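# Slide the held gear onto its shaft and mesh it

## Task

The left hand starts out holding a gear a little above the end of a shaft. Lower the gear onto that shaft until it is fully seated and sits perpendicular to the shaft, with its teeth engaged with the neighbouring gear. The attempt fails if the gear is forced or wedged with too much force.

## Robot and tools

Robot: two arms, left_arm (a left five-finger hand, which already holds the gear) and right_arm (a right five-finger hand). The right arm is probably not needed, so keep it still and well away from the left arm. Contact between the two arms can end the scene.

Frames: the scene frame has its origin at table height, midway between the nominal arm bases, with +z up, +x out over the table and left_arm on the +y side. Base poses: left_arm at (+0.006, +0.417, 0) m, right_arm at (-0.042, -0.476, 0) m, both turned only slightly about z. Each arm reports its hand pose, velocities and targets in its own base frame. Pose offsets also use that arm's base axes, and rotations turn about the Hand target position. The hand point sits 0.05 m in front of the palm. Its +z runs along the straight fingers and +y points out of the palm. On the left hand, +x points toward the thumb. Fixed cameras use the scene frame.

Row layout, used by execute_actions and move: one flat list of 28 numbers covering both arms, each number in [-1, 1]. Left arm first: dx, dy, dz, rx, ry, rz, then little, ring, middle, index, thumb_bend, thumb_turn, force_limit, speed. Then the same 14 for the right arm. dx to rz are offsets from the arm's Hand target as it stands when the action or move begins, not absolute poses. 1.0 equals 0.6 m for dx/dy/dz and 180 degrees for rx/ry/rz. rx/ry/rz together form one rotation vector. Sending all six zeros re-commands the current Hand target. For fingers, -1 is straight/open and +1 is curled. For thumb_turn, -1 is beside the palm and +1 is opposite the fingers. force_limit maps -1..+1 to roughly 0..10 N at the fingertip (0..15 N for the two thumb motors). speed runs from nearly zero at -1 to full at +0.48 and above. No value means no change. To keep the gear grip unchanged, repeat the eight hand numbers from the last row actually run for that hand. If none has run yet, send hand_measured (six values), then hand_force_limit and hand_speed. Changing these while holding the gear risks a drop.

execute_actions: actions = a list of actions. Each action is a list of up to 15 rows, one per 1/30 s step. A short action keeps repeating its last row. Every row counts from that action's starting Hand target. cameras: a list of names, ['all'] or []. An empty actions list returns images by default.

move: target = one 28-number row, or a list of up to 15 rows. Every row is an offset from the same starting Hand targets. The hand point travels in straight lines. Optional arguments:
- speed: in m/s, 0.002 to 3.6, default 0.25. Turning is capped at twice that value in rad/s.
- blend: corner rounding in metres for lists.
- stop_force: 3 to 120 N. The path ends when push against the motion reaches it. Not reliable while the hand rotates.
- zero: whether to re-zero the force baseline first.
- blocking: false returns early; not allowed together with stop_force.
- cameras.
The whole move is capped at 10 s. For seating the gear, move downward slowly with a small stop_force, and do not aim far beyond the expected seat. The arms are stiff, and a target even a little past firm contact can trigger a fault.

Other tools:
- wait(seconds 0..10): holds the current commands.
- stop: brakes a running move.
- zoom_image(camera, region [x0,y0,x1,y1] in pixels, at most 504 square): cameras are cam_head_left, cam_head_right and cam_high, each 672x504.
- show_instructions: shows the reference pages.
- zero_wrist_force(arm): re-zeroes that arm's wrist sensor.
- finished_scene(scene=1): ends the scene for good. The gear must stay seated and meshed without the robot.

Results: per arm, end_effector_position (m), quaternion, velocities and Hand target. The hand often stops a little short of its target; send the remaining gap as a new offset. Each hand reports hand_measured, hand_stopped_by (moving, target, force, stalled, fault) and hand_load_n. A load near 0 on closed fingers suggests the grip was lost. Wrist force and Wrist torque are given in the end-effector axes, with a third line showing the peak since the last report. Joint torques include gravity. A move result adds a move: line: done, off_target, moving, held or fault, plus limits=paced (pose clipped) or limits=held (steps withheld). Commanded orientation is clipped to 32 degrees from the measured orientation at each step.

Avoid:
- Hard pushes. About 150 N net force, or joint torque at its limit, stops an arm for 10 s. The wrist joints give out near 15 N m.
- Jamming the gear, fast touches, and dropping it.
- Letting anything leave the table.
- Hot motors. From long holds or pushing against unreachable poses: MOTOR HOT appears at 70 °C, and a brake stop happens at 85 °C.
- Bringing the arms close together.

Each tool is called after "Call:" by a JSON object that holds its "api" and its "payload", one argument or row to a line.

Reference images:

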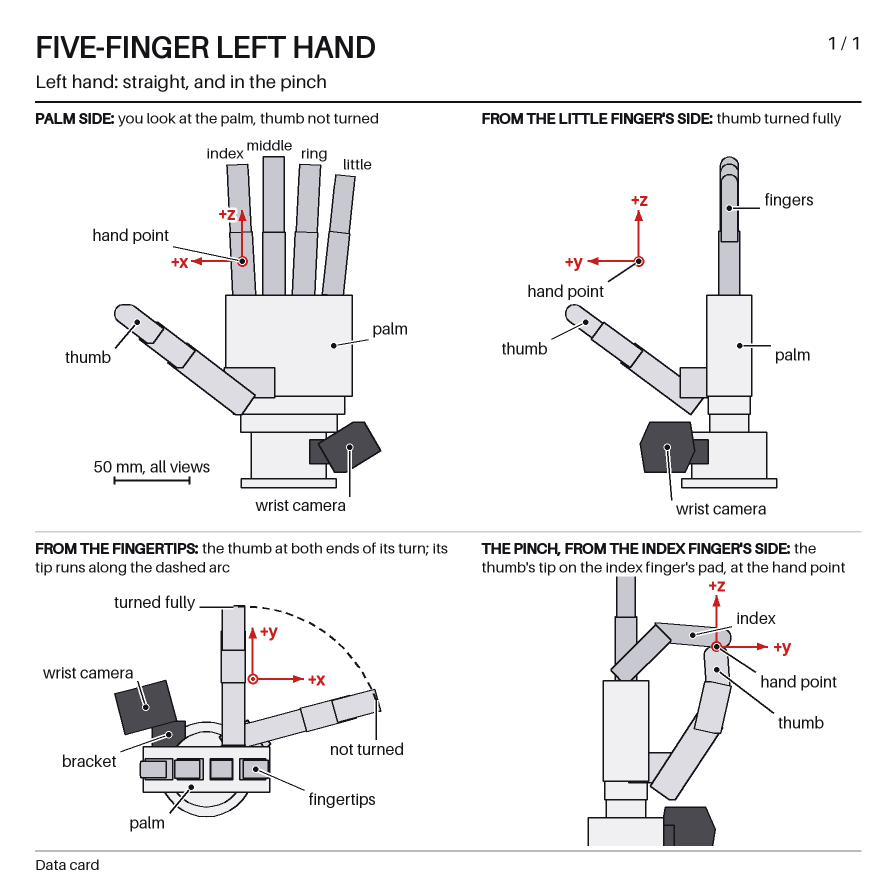

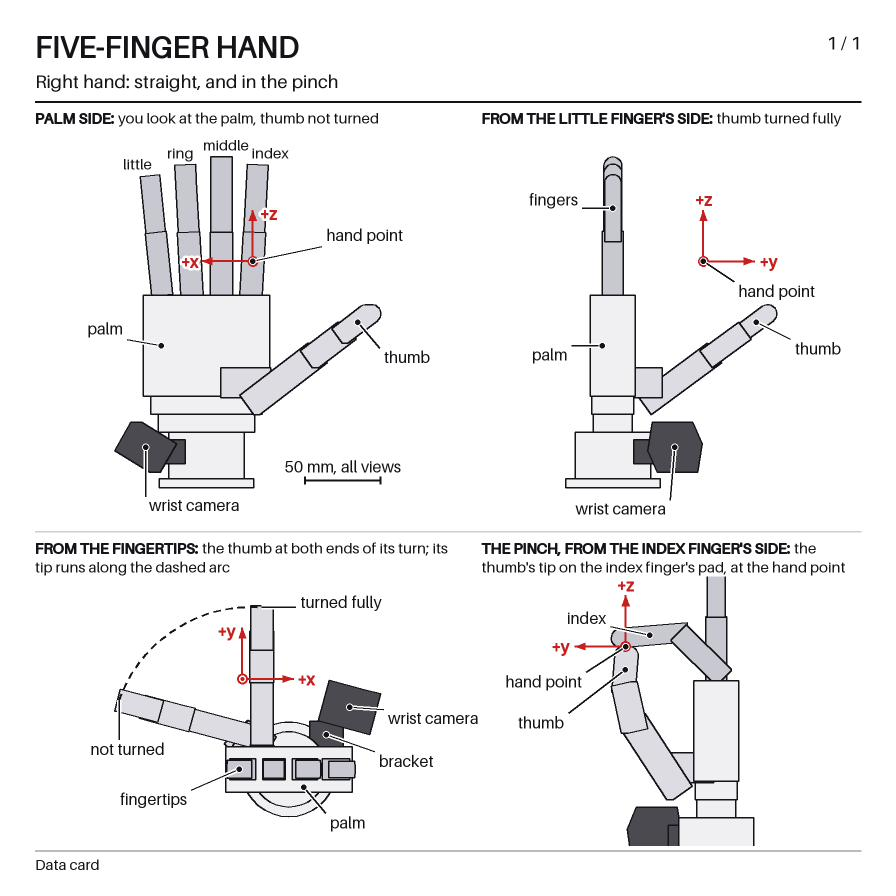

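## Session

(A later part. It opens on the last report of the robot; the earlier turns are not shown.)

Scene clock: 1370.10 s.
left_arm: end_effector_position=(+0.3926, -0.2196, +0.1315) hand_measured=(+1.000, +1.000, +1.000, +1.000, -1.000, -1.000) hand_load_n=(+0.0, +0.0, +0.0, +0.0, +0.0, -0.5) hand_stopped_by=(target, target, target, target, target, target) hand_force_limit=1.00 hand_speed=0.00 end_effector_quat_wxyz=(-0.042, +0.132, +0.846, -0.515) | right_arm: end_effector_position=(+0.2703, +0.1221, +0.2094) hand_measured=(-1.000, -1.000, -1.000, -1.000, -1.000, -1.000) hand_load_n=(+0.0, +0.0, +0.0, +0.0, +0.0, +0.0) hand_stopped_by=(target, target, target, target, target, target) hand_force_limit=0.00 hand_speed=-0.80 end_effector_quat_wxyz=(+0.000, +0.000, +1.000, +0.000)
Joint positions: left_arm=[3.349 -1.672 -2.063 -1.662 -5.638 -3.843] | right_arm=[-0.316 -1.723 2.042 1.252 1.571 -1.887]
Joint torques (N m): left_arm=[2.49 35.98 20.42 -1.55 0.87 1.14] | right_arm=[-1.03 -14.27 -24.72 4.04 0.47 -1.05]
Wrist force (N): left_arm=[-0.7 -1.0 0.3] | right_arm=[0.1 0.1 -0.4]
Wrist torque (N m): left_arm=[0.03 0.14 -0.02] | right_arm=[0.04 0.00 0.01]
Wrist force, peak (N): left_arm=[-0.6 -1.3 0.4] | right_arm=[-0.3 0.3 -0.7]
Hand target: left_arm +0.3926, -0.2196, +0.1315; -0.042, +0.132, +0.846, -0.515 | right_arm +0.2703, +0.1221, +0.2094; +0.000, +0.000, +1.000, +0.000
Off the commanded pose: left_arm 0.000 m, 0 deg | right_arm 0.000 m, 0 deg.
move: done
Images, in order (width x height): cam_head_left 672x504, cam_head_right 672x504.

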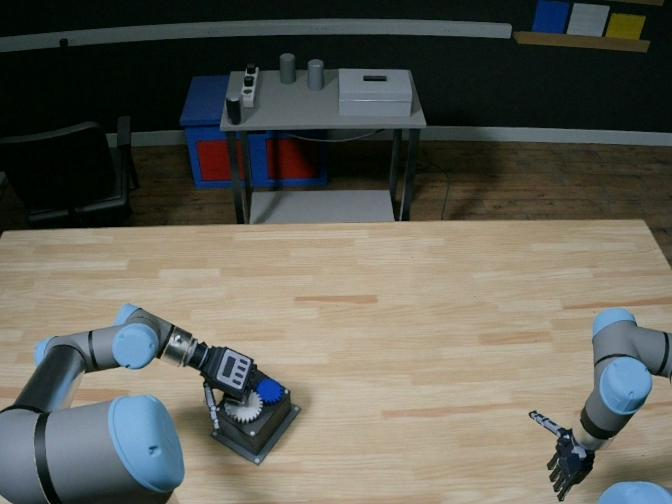

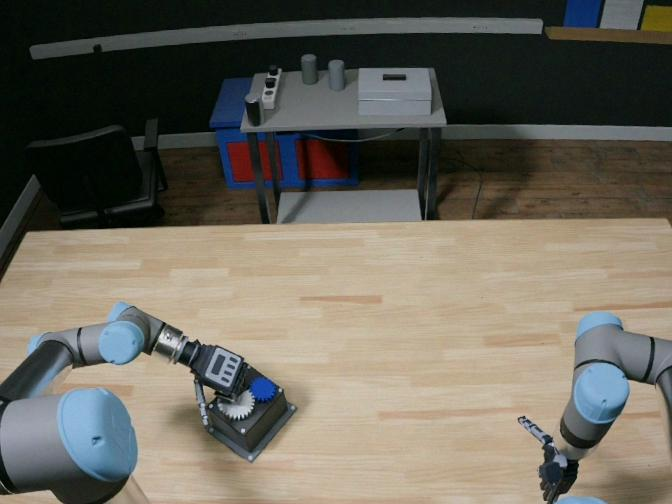

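Call:
{"api": "move", "payload": {
  "target": [-0.0048,-0.0087,0.0507,0,0,0,1.0,1.0,1.0,1.0,-1.0,-1.0,1.0,0,0,0,0,0,0,0,-1,-1,-1,-1,-1,-1,0,-0.8],
  "speed": 0.03,
  "cameras": ["all"]
}}

Call:
{"api": "zoom_image", "payload": {
  "camera": "cam_head_right",
  "region": [192, 360, 282, 425]
}}

Call:
{"api": "zoom_image", "payload": {
  "camera": "cam_high",
  "region": [205, 270, 305, 345]
}}

Scene clock: 1389.10 s.
left_arm: end_effector_position=(+0.3898, -0.2249, +0.1622) hand_measured=(+1.000, +1.000, +1.000, +1.000, -1.000, -1.000) hand_load_n=(+0.0, +0.0, +0.5, +0.0, +0.0, +0.0) hand_stopped_by=(target, target, target, target, target, target) hand_force_limit=1.00 hand_speed=0.00 end_effector_quat_wxyz=(-0.042, +0.132, +0.846, -0.515) end_effector_velocity=(+0.001, +0.000, -0.001) end_effector_angular_velocity=(+0.000, -0.003, +0.000) | right_arm: end_effector_position=(+0.2703, +0.1221, +0.2094) hand_measured=(-1.000, -1.000, -1.000, -1.000, -1.000, -1.000) hand_load_n=(+0.0, +0.0, +0.0, +0.0, +0.0, +0.0) hand_stopped_by=(target, target, target, target, target, target) hand_force_limit=0.00 hand_speed=-0.80 end_effector_quat_wxyz=(+0.000, +0.000, +1.000, +0.000)
Joint positions: left_arm=[3.339 -1.623 -2.026 -1.736 -5.645 -3.857] | right_arm=[-0.316 -1.723 2.042 1.252 1.571 -1.887]
Joint velocities: left_arm=[0 -0.002 -0.002 0.007 -0.001 0] | right_arm=[within noise]
Joint torques (N m): left_arm=[2.51 10.8 5.03 4.39 -2.76 0.64] | right_arm=[0.92 -12.94 -24.71 4.27 0.34 -0.78]
Wrist force (N): left_arm=[-0.7 -0.3 0.5] | right_arm=[-0.1 0.3 -0.4]
Wrist torque (N m): left_arm=[0.01 0.14 0.08] | right_arm=[0.07 0.02 0.00]
Wrist force, peak (N): left_arm=[-0.7 -1.5 0.2] | right_arm=[-0.1 0.2 -0.7]
Hand target: left_arm +0.3897, -0.2248, +0.1619; -0.042, +0.132, +0.846, -0.515 | right_arm +0.2703, +0.1221, +0.2094; +0.000, +0.000, +1.000, +0.000
Off the commanded pose: left_arm 0.000 m, 0 deg | right_arm 0.000 m, 0 deg.
move: done

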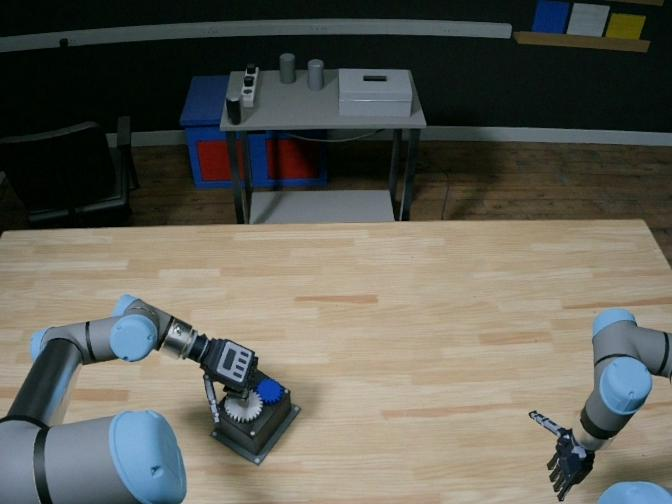

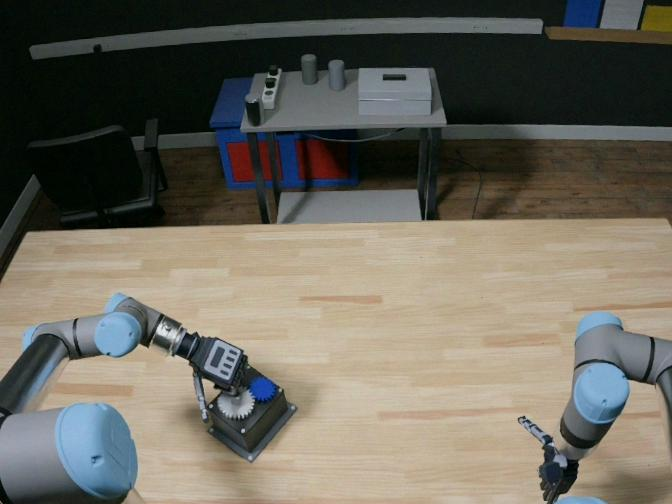

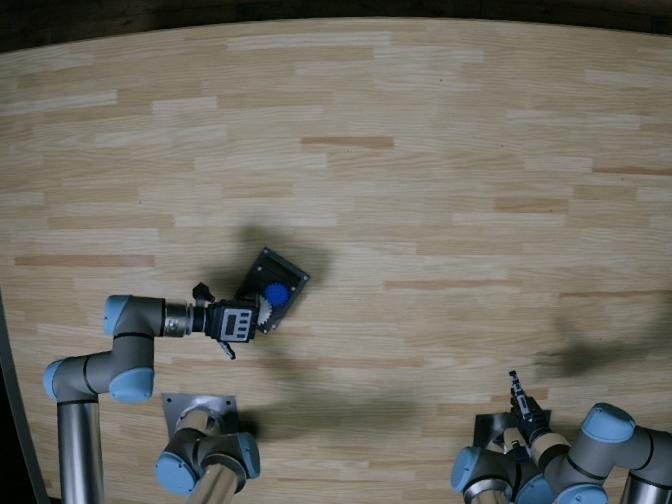

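Scaled by 5.600 from the camera's 672x504 image, which has a finer 960x720 frame.

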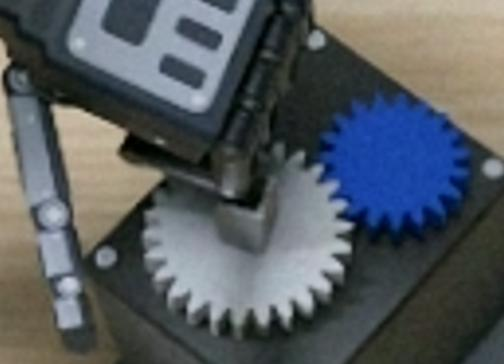

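Scaled by 5.040 from the camera's 672x504 image, which has a finer 960x720 frame.

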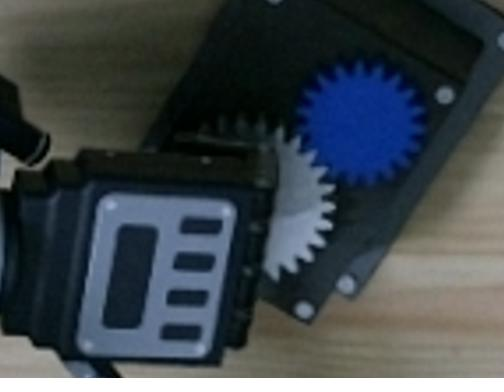

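Call:
{"api": "move", "payload": {
  "target": [
    [-0.0028,-0.0050,0.0295,0,0,0,1.0,1.0,1.0,1.0,-1.0,-1.0,1.0,0,0,0,0,0,0,0,-1,-1,-1,-1,-1,-1,0,-0.8],
    [-0.0118,-0.0398,0.0227,0,0,0,1.0,1.0,1.0,1.0,-1.0,-1.0,1.0,0,0,0,0,0,0,0,-1,-1,-1,-1,-1,-1,0,-0.8]
  ],
  "speed": 0.03,
  "cameras": ["all"]
}}

Call:
{"api": "zoom_image", "payload": {
  "camera": "cam_head_right",
  "region": [192, 350, 282, 425]
}}

Call:
{"api": "zoom_image", "payload": {
  "camera": "cam_high",
  "region": [205, 270, 305, 345]
}}

Scene clock: 1406.77 s.
left_arm: end_effector_position=(+0.3825, -0.2488, +0.1755) hand_measured=(+1.000, +1.000, +1.000, +1.000, -1.000, -1.000) hand_load_n=(+0.0, +0.0, +0.0, +0.0, +0.0, +0.0) hand_stopped_by=(target, target, target, target, target, target) hand_force_limit=1.00 hand_speed=0.00 end_effector_quat_wxyz=(-0.042, +0.132, +0.846, -0.515) end_effector_velocity=(+0.000, +0.001, +0.000) end_effector_angular_velocity=(+0.000, +0.000, -0.002) | right_arm: end_effector_position=(+0.2703, +0.1221, +0.2094) hand_measured=(-1.000, -1.000, -1.000, -1.000, -1.000, -1.000) hand_load_n=(+0.0, +0.0, +0.0, +0.0, +0.0, +0.0) hand_stopped_by=(target, target, target, target, target, target) hand_force_limit=0.00 hand_speed=-0.80 end_effector_quat_wxyz=(+0.000, +0.000, +1.000, +0.000)
Joint positions: left_arm=[3.288 -1.595 -2.031 -1.704 -5.675 -3.926] | right_arm=[-0.316 -1.723 2.042 1.252 1.571 -1.887]
Joint velocities: left_arm=[0.001 0.001 0.001 -0.005 0.002 0.003] | right_arm=[within noise]
Joint torques (N m): left_arm=[7.83 32.98 29.4 -1.34 1.37 2.32] | right_arm=[-0.69 -13.52 -24.28 4.3 0.34 -0.97]
Wrist force (N): left_arm=[-0.6 -0.3 0.9] | right_arm=[-0.3 0.2 -0.6]
Wrist torque (N m): left_arm=[0.00 0.14 0.07] | right_arm=[0.06 0.06 -0.01]
Wrist force, peak (N): left_arm=[-0.5 -0.5 1.1] | right_arm=[-0.3 0.1 -0.6]
Hand target: left_arm +0.3826, -0.2487, +0.1756; -0.042, +0.132, +0.846, -0.515 | right_arm +0.2703, +0.1221, +0.2094; +0.000, +0.000, +1.000, +0.000
Off the commanded pose: left_arm 0.000 m, 0 deg | right_arm 0.000 m, 0 deg.
move: done

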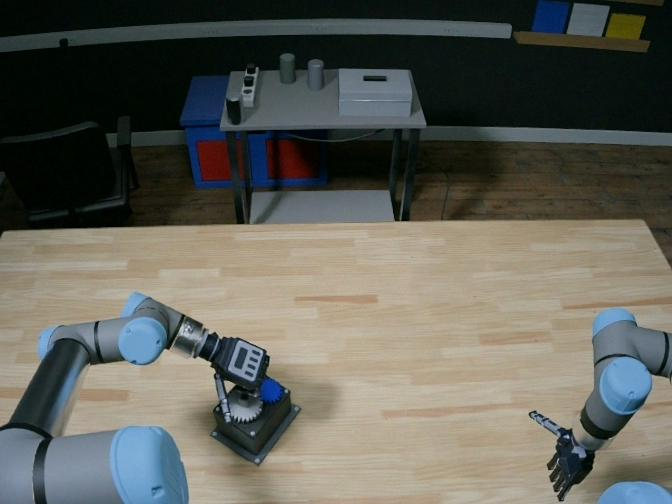

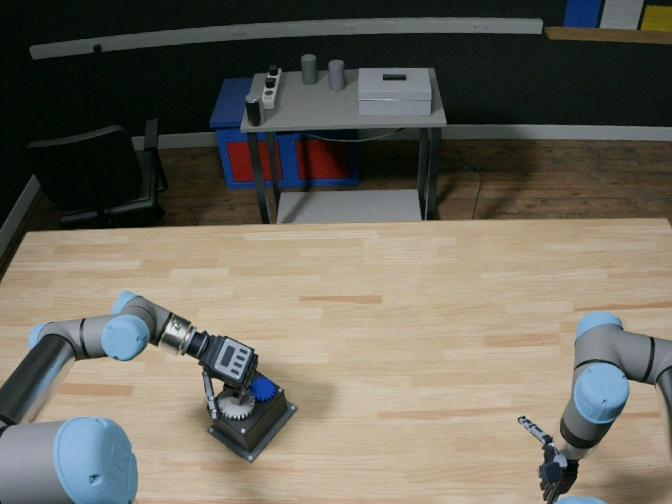

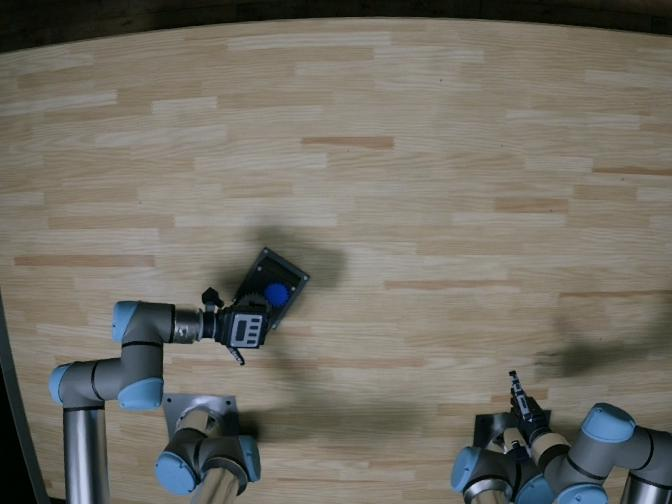

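Scaled by 5.600 from the camera's 672x504 image, which has a finer 960x720 frame.

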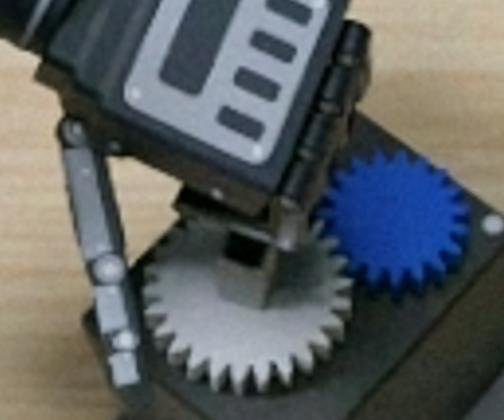

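Scaled by 5.040 from the camera's 672x504 image, which has a finer 960x720 frame.

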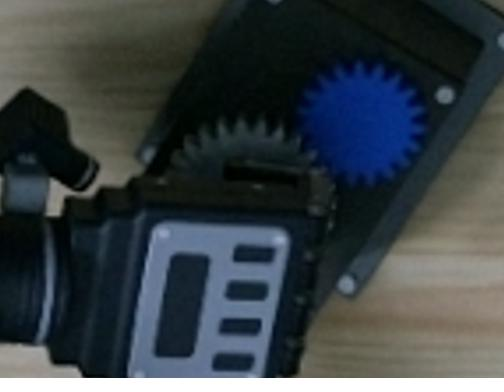

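Call:
{"api": "move", "payload": {
  "target": [0.0031,0.0056,-0.0327,0,0,0,1.0,1.0,1.0,1.0,-1.0,-1.0,1.0,0,0,0,0,0,0,0,-1,-1,-1,-1,-1,-1,0,-0.8],
  "speed": 0.01,
  "stop_force": 5,
  "cameras": ["all"]
}}

Call:
{"api": "zoom_image", "payload": {
  "camera": "cam_head_right",
  "region": [192, 360, 282, 425]
}}

Call:
{"api": "zoom_image", "payload": {
  "camera": "cam_head_left",
  "region": [200, 360, 290, 425]
}}

Scene clock: 1420.50 s.
left_arm: end_effector_position=(+0.3845, -0.2454, +0.1559) hand_measured=(+1.000, +1.000, +1.000, +1.000, -1.000, -1.000) hand_load_n=(+0.0, +0.0, +0.0, +0.0, +0.0, -0.5) hand_stopped_by=(target, target, target, target, target, target) hand_force_limit=1.00 hand_speed=0.00 end_effector_quat_wxyz=(-0.042, +0.132, +0.846, -0.515) | right_arm: end_effector_position=(+0.2703, +0.1221, +0.2094) hand_measured=(-1.000, -1.000, -1.000, -1.000, -1.000, -1.000) hand_load_n=(+0.0, +0.0, +0.0, +0.0, +0.0, +0.0) hand_stopped_by=(target, target, target, target, target, target) hand_force_limit=0.00 hand_speed=-0.80 end_effector_quat_wxyz=(+0.000, +0.000, +1.000, +0.000)
Joint positions: left_arm=[3.295 -1.623 -2.056 -1.659 -5.671 -3.916] | right_arm=[-0.316 -1.723 2.042 1.252 1.571 -1.887]
Joint torques (N m): left_arm=[-5.33 36.61 28.99 -1.69 -0.73 -2.01] | right_arm=[0.13 -12.87 -24.16 4.58 0.3 -0.77]
Wrist force (N): left_arm=[-0.5 -0.5 0.6] | right_arm=[0.1 0.2 -0.2]
Wrist torque (N m): left_arm=[0.00 0.12 0.02] | right_arm=[0.04 -0.01 0.01]
Wrist force, peak (N): left_arm=[-0.8 -0.4 1.1] | right_arm=[0.0 0.1 -0.7]
Hand target: left_arm +0.3845, -0.2454, +0.1559; -0.042, +0.132, +0.846, -0.515 | right_arm +0.2703, +0.1221, +0.2094; +0.000, +0.000, +1.000, +0.000
Off the commanded pose: left_arm 0.000 m, 0 deg | right_arm 0.000 m, 0 deg.
move: done

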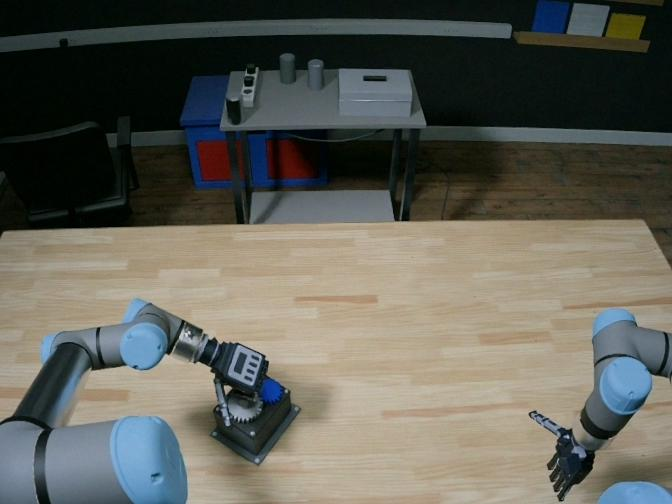

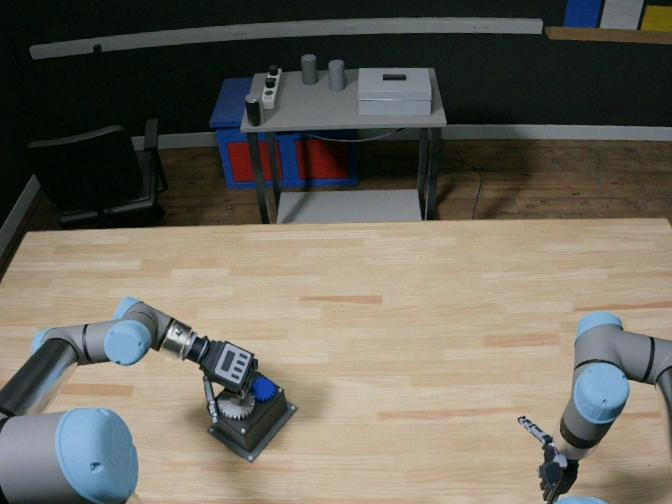

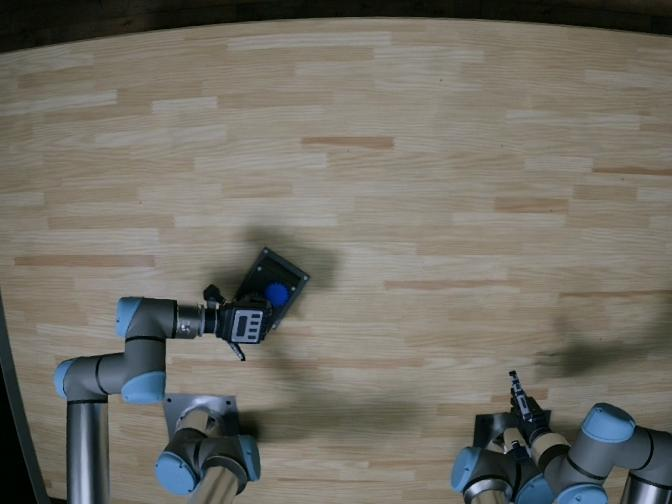

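Scaled by 5.600 from the camera's 672x504 image, which has a finer 960x720 frame.

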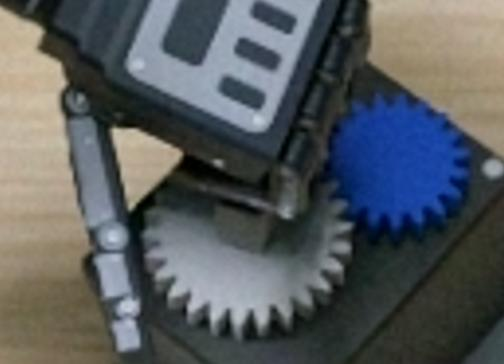

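Scaled by 5.600 from the camera's 672x504 image, which has a finer 960x720 frame.

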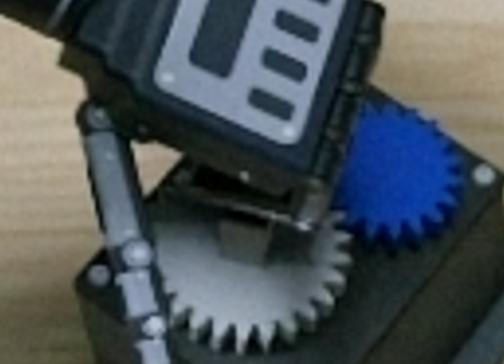

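Call:
{"api": "move", "payload": {
  "target": [0.0023,0.0042,-0.0245,0,0,0,1.0,1.0,1.0,1.0,-1.0,-1.0,1.0,0,0,0,0,0,0,0,-1,-1,-1,-1,-1,-1,0,-0.8],
  "speed": 0.01,
  "stop_force": 5,
  "cameras": ["all"]
}}

Call:
{"api": "zoom_image", "payload": {
  "camera": "cam_head_right",
  "region": [192, 360, 282, 425]
}}

Call:
{"api": "zoom_image", "payload": {
  "camera": "cam_head_left",
  "region": [200, 360, 290, 425]
}}

Scene clock: 1433.70 s.
left_arm: end_effector_position=(+0.3859, -0.2428, +0.1412) hand_measured=(+1.000, +1.000, +1.000, +1.000, -1.000, -1.000) hand_load_n=(+0.0, +0.0, +0.0, +0.0, +0.0, +0.0) hand_stopped_by=(target, target, target, target, target, target) hand_force_limit=1.00 hand_speed=0.00 end_effector_quat_wxyz=(-0.042, +0.132, +0.846, -0.515) | right_arm: end_effector_position=(+0.2703, +0.1221, +0.2094) hand_measured=(-1.000, -1.000, -1.000, -1.000, -1.000, -1.000) hand_load_n=(+0.0, -0.5, -0.5, +0.0, -0.5, +0.0) hand_stopped_by=(target, target, target, target, target, target) hand_force_limit=0.00 hand_speed=-0.80 end_effector_quat_wxyz=(+0.000, +0.000, +1.000, +0.000)
Joint positions: left_arm=[3.3 -1.647 -2.073 -1.624 -5.668 -3.909] | right_arm=[-0.316 -1.723 2.042 1.252 1.571 -1.887]
Joint torques (N m): left_arm=[-5.81 37.2 28.93 -1.67 -0.78 -2] | right_arm=[2.45 -13.65 -25.55 4.62 0.47 -1.1]
Wrist force (N): left_arm=[-0.6 -0.3 0.7] | right_arm=[0.1 0.0 -0.3]
Wrist torque (N m): left_arm=[0.02 0.13 -0.03] | right_arm=[0.03 -0.02 0.00]
Wrist force, peak (N): left_arm=[-1.1 -0.5 0.8] | right_arm=[0.1 -0.1 -0.8]
Hand target: left_arm +0.3859, -0.2428, +0.1412; -0.042, +0.132, +0.846, -0.515 | right_arm +0.2703, +0.1221, +0.2094; +0.000, +0.000, +1.000, +0.000
Off the commanded pose: left_arm 0.000 m, 0 deg | right_arm 0.000 m, 0 deg.
move: done

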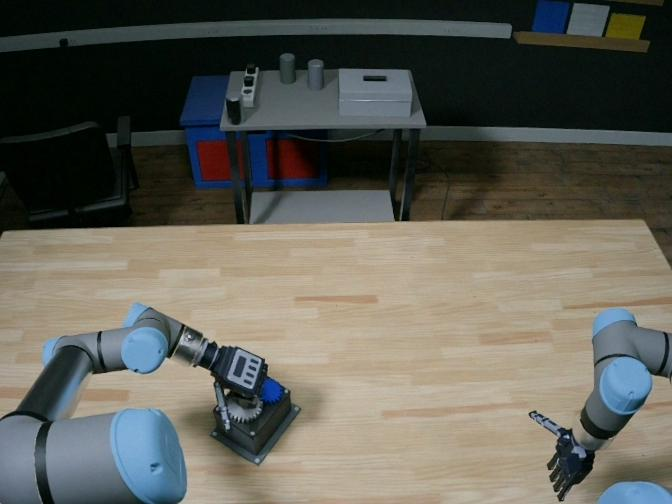

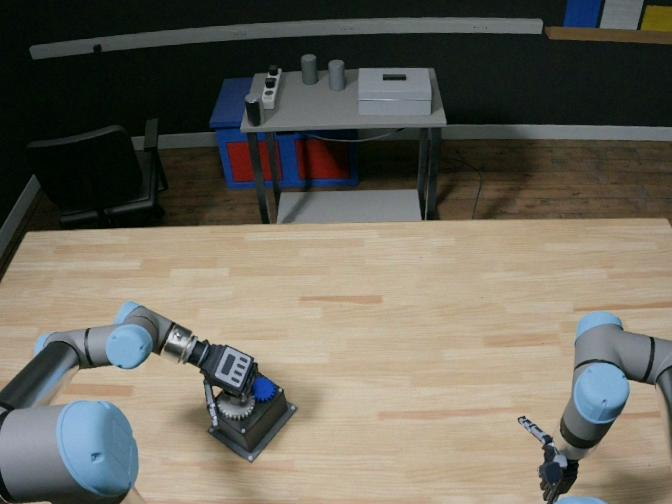

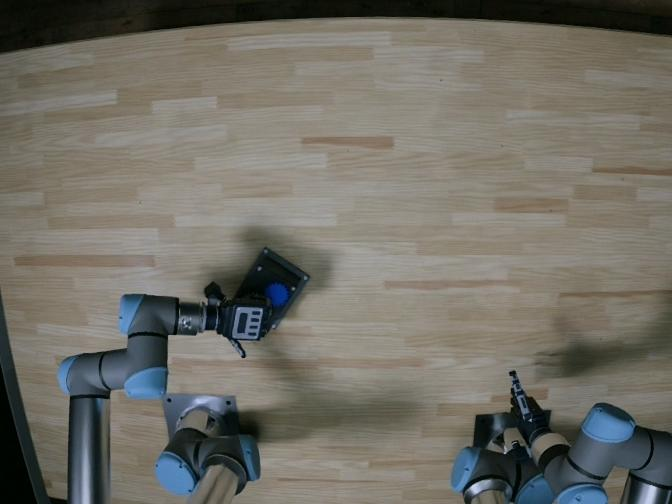

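Scaled by 5.600 from the camera's 672x504 image, which has a finer 960x720 frame.

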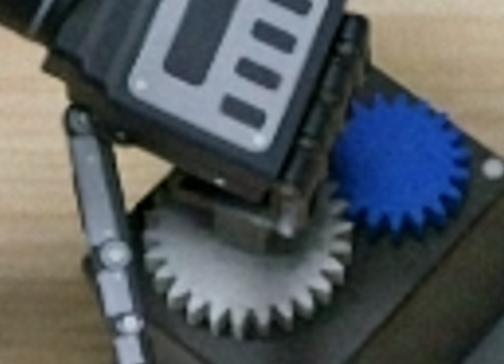

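Scaled by 5.600 from the camera's 672x504 image, which has a finer 960x720 frame.

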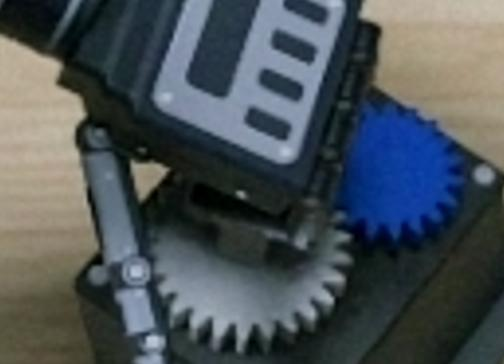

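Call:
{"api": "move", "payload": {
  "target": [0.0023,0.0042,-0.0245,0,0,0,1.0,1.0,1.0,1.0,-1.0,-1.0,1.0,0,0,0,0,0,0,0,-1,-1,-1,-1,-1,-1,0,-0.8],
  "speed": 0.008,
  "stop_force": 5,
  "cameras": ["all"]
}}

Call:
{"api": "zoom_image", "payload": {
  "camera": "cam_head_right",
  "region": [192, 360, 282, 425]
}}

Call:
{"api": "zoom_image", "payload": {
  "camera": "cam_head_left",
  "region": [200, 360, 290, 425]
}}

Scene clock: 1450.00 s.
left_arm: end_effector_position=(+0.3870, -0.2409, +0.1297) hand_measured=(+1.000, +1.000, +1.000, +1.000, -1.000, -1.000) hand_load_n=(+0.5, +0.0, +0.0, -3.0, +0.0, -0.5) hand_stopped_by=(target, target, target, target, target, target) hand_force_limit=1.00 hand_speed=0.00 end_effector_quat_wxyz=(-0.042, +0.132, +0.846, -0.515) | right_arm: end_effector_position=(+0.2703, +0.1221, +0.2094) hand_measured=(-1.000, -1.000, -1.000, -1.000, -1.000, -1.000) hand_load_n=(+0.0, +0.0, +0.0, +0.0, +0.0, -0.5) hand_stopped_by=(target, target, target, target, target, target) hand_force_limit=0.00 hand_speed=-0.80 end_effector_quat_wxyz=(+0.000, +0.000, +1.000, +0.000)
Joint positions: left_arm=[3.304 -1.666 -2.086 -1.596 -5.666 -3.903] | right_arm=[-0.316 -1.723 2.042 1.252 1.571 -1.887]
Joint torques (N m): left_arm=[-5.5 35.17 28.58 -1.23 -1.92 -1.9] | right_arm=[-0.26 -12.48 -25.67 4.76 0.68 -0.99]
Wrist force (N): left_arm=[-0.1 -5.3 -0.4] | right_arm=[-0.1 -0.1 -0.2]
Wrist torque (N m): left_arm=[-0.15 0.11 0.01] | right_arm=[-0.01 0.02 -0.01]
Wrist force, peak (N): left_arm=[-0.1 -10.4 -1.2] | right_arm=[-0.1 0.3 -0.8]
Hand target: left_arm +0.3870, -0.2409, +0.1297; -0.042, +0.132, +0.846, -0.515 (not the last commanded pose) | right_arm +0.2703, +0.1221, +0.2094; +0.000, +0.000, +1.000, +0.000
Off the commanded pose: left_arm 0.003 m, 0 deg | right_arm 0.000 m, 0 deg.
move: contact (left_arm)

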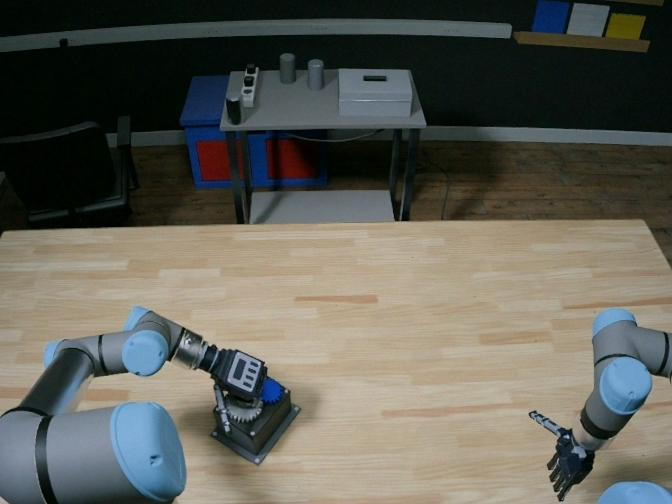

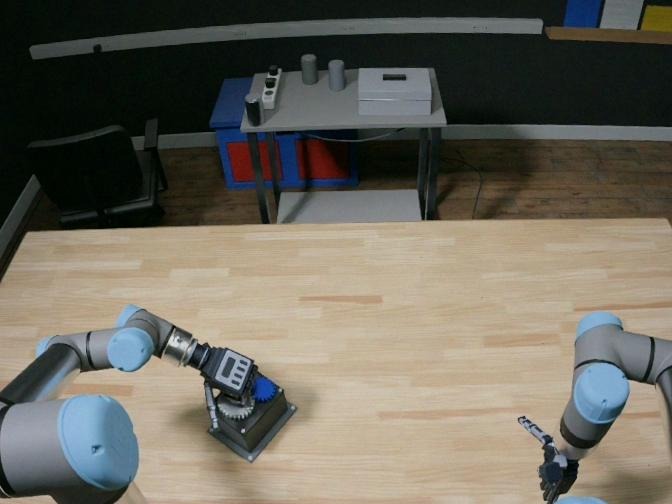

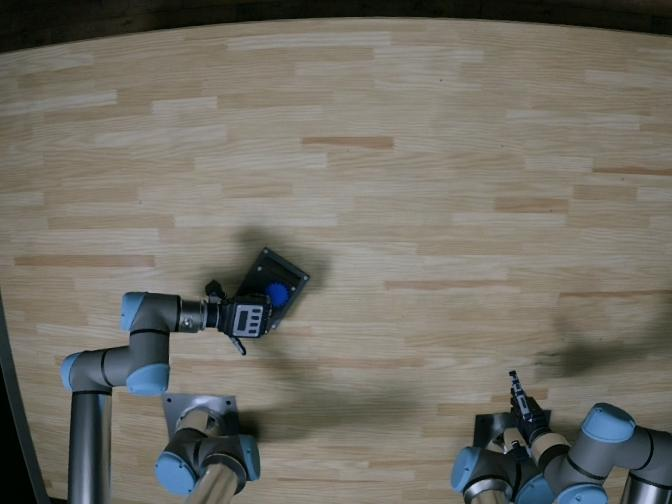

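Scaled by 5.600 from the camera's 672x504 image, which has a finer 960x720 frame.

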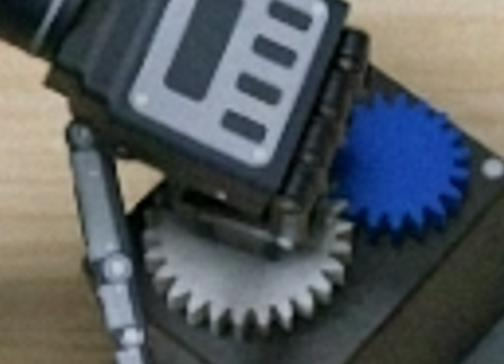

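Scaled by 5.600 from the camera's 672x504 image, which has a finer 960x720 frame.

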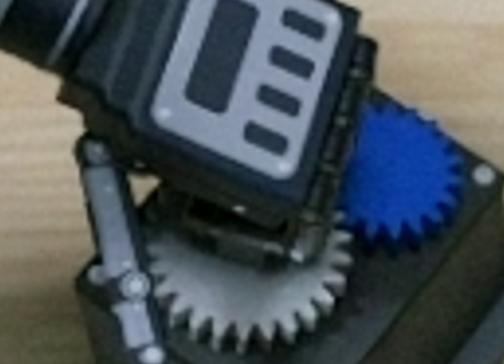

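Call:
{"api": "move", "payload": {
  "target": [0.0009,0.0017,-0.0098,0,0,0,1.0,1.0,1.0,1.0,-1.0,-1.0,1.0,0,0,0,0,0,0,0,-1,-1,-1,-1,-1,-1,0,-0.8],
  "speed": 0.008,
  "stop_force": 6,
  "cameras": []
}}

Call:
{"api": "move", "payload": {
  "target": [-0.0154,-0.028,0.1635,0,0,0,1.0,1.0,1.0,1.0,-1.0,-1.0,1.0,0,0,0,0,0,0,0,-1,-1,-1,-1,-1,-1,0,-0.8],
  "speed": 0.06,
  "cameras": []
}}

Call:
{"api": "move", "payload": {
  "target": [0,0.25,0.05,0,0,0,1.0,1.0,1.0,1.0,-1.0,-1.0,1.0,0,0,0,0,0,0,0,-1,-1,-1,-1,-1,-1,0,-0.8],
  "speed": 0.12,
  "cameras": ["all"]
}}

Call:
{"api": "zoom_image", "payload": {
  "camera": "cam_head_left",
  "region": [222, 380, 290, 428]
}}

Call:
{"api": "zoom_image", "payload": {
  "camera": "cam_head_right",
  "region": [214, 374, 282, 422]
}}

Call:
{"api": "zoom_image", "payload": {
  "camera": "cam_high",
  "region": [232, 276, 296, 332]
}}

Scene clock: 1460.30 s.
left_arm: end_effector_position=(+0.3871, -0.2408, +0.1294) hand_measured=(+1.000, +1.000, +1.000, +1.000, -1.000, -1.000) hand_load_n=(+0.0, +0.0, -1.0, -4.0, +0.0, -0.5) hand_stopped_by=(target, target, target, target, target, target) hand_force_limit=1.00 hand_speed=0.00 end_effector_quat_wxyz=(-0.042, +0.132, +0.846, -0.515) | right_arm: end_effector_position=(+0.2703, +0.1221, +0.2094) hand_measured=(-1.000, -1.000, -1.000, -1.000, -1.000, -1.000) hand_load_n=(+0.0, +0.0, +0.0, +0.0, +0.0, +0.0) hand_stopped_by=(target, target, target, target, target, target) hand_force_limit=0.00 hand_speed=-0.80 end_effector_quat_wxyz=(+0.000, +0.000, +1.000, +0.000)
Joint positions: left_arm=[3.304 -1.667 -2.087 -1.595 -5.666 -3.903] | right_arm=[-0.316 -1.723 2.042 1.252 1.571 -1.887]
Joint torques (N m): left_arm=[-6.28 34.92 27.33 -1.13 0.41 -1.88] | right_arm=[0.96 -14.08 -26.78 4.43 0.59 -0.9]
Wrist force (N): left_arm=[1.2 -8.1 -1.6] | right_arm=[0.1 -0.1 -0.3]
Wrist torque (N m): left_arm=[-0.27 0.07 0.05] | right_arm=[0.00 -0.01 0.01]
Wrist force, peak (N): left_arm=[2.6 -15.6 -3.7] | right_arm=[-0.3 0.2 -0.8]
Hand target: left_arm +0.3871, -0.2408, +0.1294; -0.042, +0.132, +0.846, -0.515 (not the last commanded pose) | right_arm +0.2703, +0.1221, +0.2094; +0.000, +0.000, +1.000, +0.000
Off the commanded pose: left_arm 0.006 m, 0 deg | right_arm 0.000 m, 0 deg.
move: contact (left_arm)
No camera images: "cameras" was empty.

Scene clock: 1462.30 s.
left_arm: end_effector_position=(+0.3778, -0.2577, +0.2276) hand_measured=(+1.000, +1.000, +1.000, +1.000, -1.000, -1.000) hand_load_n=(+0.0, +0.0, +0.0, +0.0, +0.0, +0.0) hand_stopped_by=(target, target, target, target, target, target) hand_force_limit=1.00 hand_speed=0.00 end_effector_quat_wxyz=(-0.042, +0.132, +0.846, -0.515) | right_arm: end_effector_position=(+0.2703, +0.1221, +0.2094) hand_measured=(-1.000, -1.000, -1.000, -1.000, -1.000, -1.000) hand_load_n=(+0.0, +0.0, +0.0, +0.0, +0.0, +0.0) hand_stopped_by=(target, target, target, target, target, target) hand_force_limit=0.00 hand_speed=-0.80 end_effector_quat_wxyz=(+0.000, +0.000, +1.000, +0.000)
Joint positions: left_arm=[3.269 -1.531 -1.954 -1.822 -5.686 -3.953] | right_arm=[-0.316 -1.723 2.042 1.252 1.571 -1.887]
Joint torques (N m): left_arm=[6 9.21 7.51 4.66 -1.21 2.46] | right_arm=[0.44 -13.34 -26.14 4.71 0.61 -0.88]
Wrist force (N): left_arm=[-0.5 -0.2 0.9] | right_arm=[-0.2 0.1 -0.4]
Wrist torque (N m): left_arm=[0.00 0.12 0.08] | right_arm=[0.04 0.04 -0.01]
Wrist force, peak (N): left_arm=[1.1 -7.9 -1.5] | right_arm=[-0.1 0.6 -0.7]
Hand target: left_arm +0.3778, -0.2576, +0.2275; -0.042, +0.132, +0.846, -0.515 | right_arm +0.2703, +0.1221, +0.2094; +0.000, +0.000, +1.000, +0.000
Off the commanded pose: left_arm 0.000 m, 0 deg | right_arm 0.000 m, 0 deg.
move: done
No camera images: "cameras" was empty.

Scene clock: 1464.00 s.
left_arm: end_effector_position=(+0.3779, -0.1077, +0.2575) hand_measured=(+1.000, +1.000, +1.000, +1.000, -1.000, -1.000) hand_load_n=(+0.0, +0.0, +0.0, +0.0, +0.0, +0.0) hand_stopped_by=(target, target, target, target, target, target) hand_force_limit=1.00 hand_speed=0.00 end_effector_quat_wxyz=(-0.042, +0.132, +0.846, -0.515) | right_arm: end_effector_position=(+0.2703, +0.1221, +0.2094) hand_measured=(-1.000, -1.000, -1.000, -1.000, -1.000, -1.000) hand_load_n=(+0.0, +0.0, +0.0, +0.0, +0.0, +0.0) hand_stopped_by=(target, target, target, target, target, target) hand_force_limit=0.00 hand_speed=-0.80 end_effector_quat_wxyz=(+0.000, +0.000, +1.000, +0.000)
Joint positions: left_arm=[3.601 -1.542 -1.808 -2.246 -5.459 -3.577] | right_arm=[-0.316 -1.723 2.042 1.252 1.571 -1.887]
Joint torques (N m): left_arm=[4.8 34.35 8.33 2.37 -2.36 -0.59] | right_arm=[0.07 -13.74 -26.51 4.86 0.37 -0.96]
Wrist force (N): left_arm=[-0.5 -0.4 0.7] | right_arm=[0.0 0.1 -0.3]
Wrist torque (N m): left_arm=[-0.02 0.12 -0.02] | right_arm=[0.04 0.01 0.01]
Wrist force, peak (N): left_arm=[-1.0 -0.2 2.1] | right_arm=[0.2 0.1 -0.7]
Hand target: left_arm +0.3778, -0.1076, +0.2575; -0.042, +0.132, +0.846, -0.515 | right_arm +0.2703, +0.1221, +0.2094; +0.000, +0.000, +1.000, +0.000
Off the commanded pose: left_arm 0.000 m, 0 deg | right_arm 0.000 m, 0 deg.
move: done

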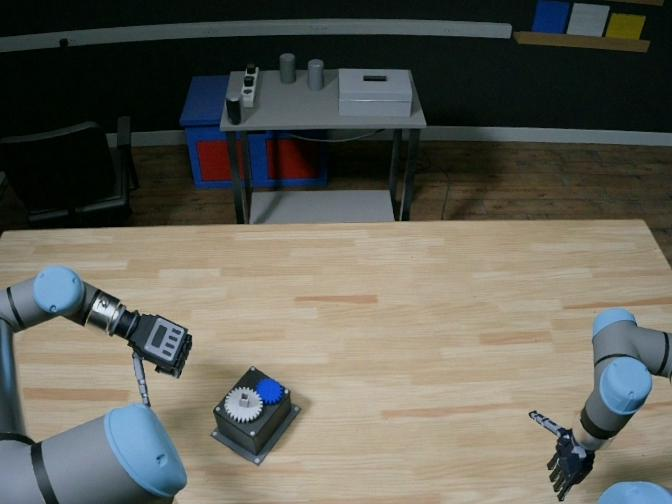

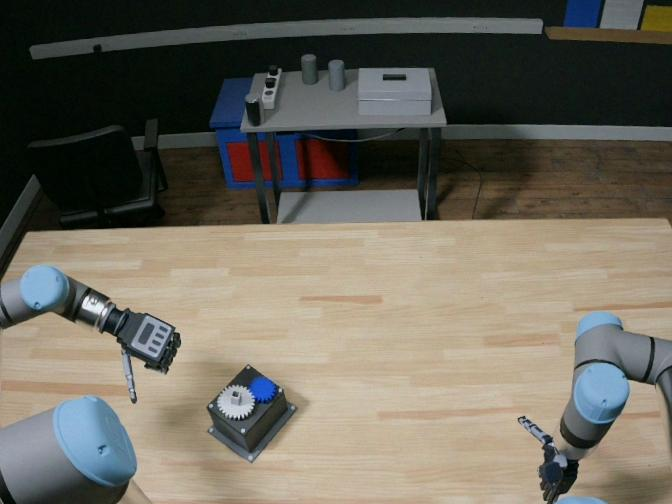

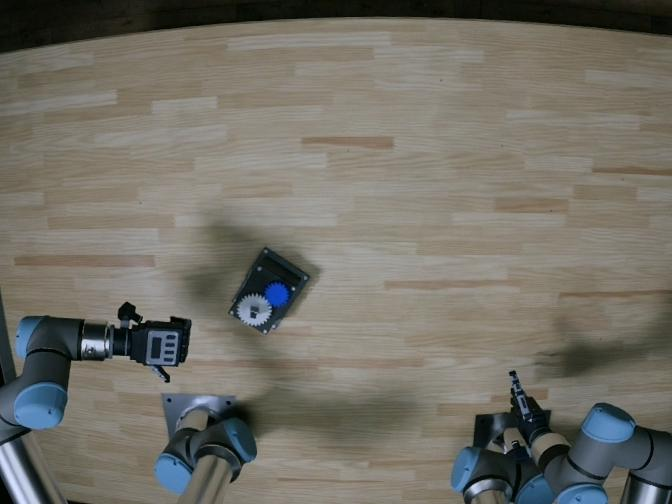

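Scaled by 7.412 from the camera's 672x504 image, which has a finer 960x720 frame.

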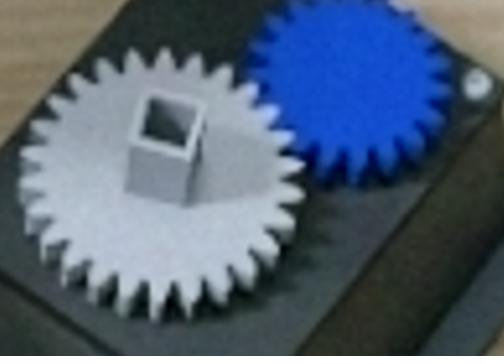

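Scaled by 7.412 from the camera's 672x504 image, which has a finer 960x720 frame.

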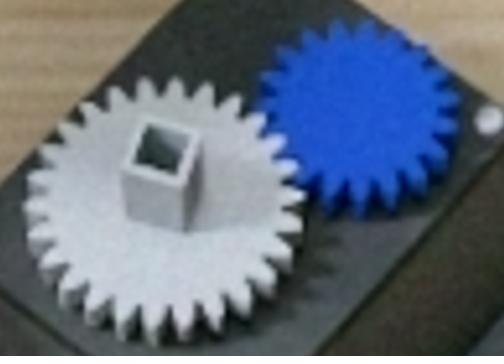

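Scaled by 7.875 from the camera's 672x504 image, which has a finer 960x720 frame.

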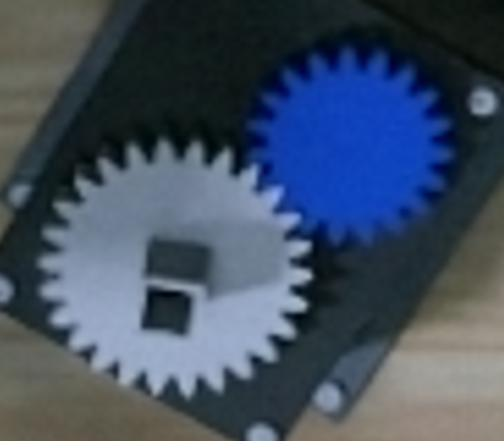

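Call:
{"api": "finished_scene", "payload": {

}}

The scene is finished: the task was done.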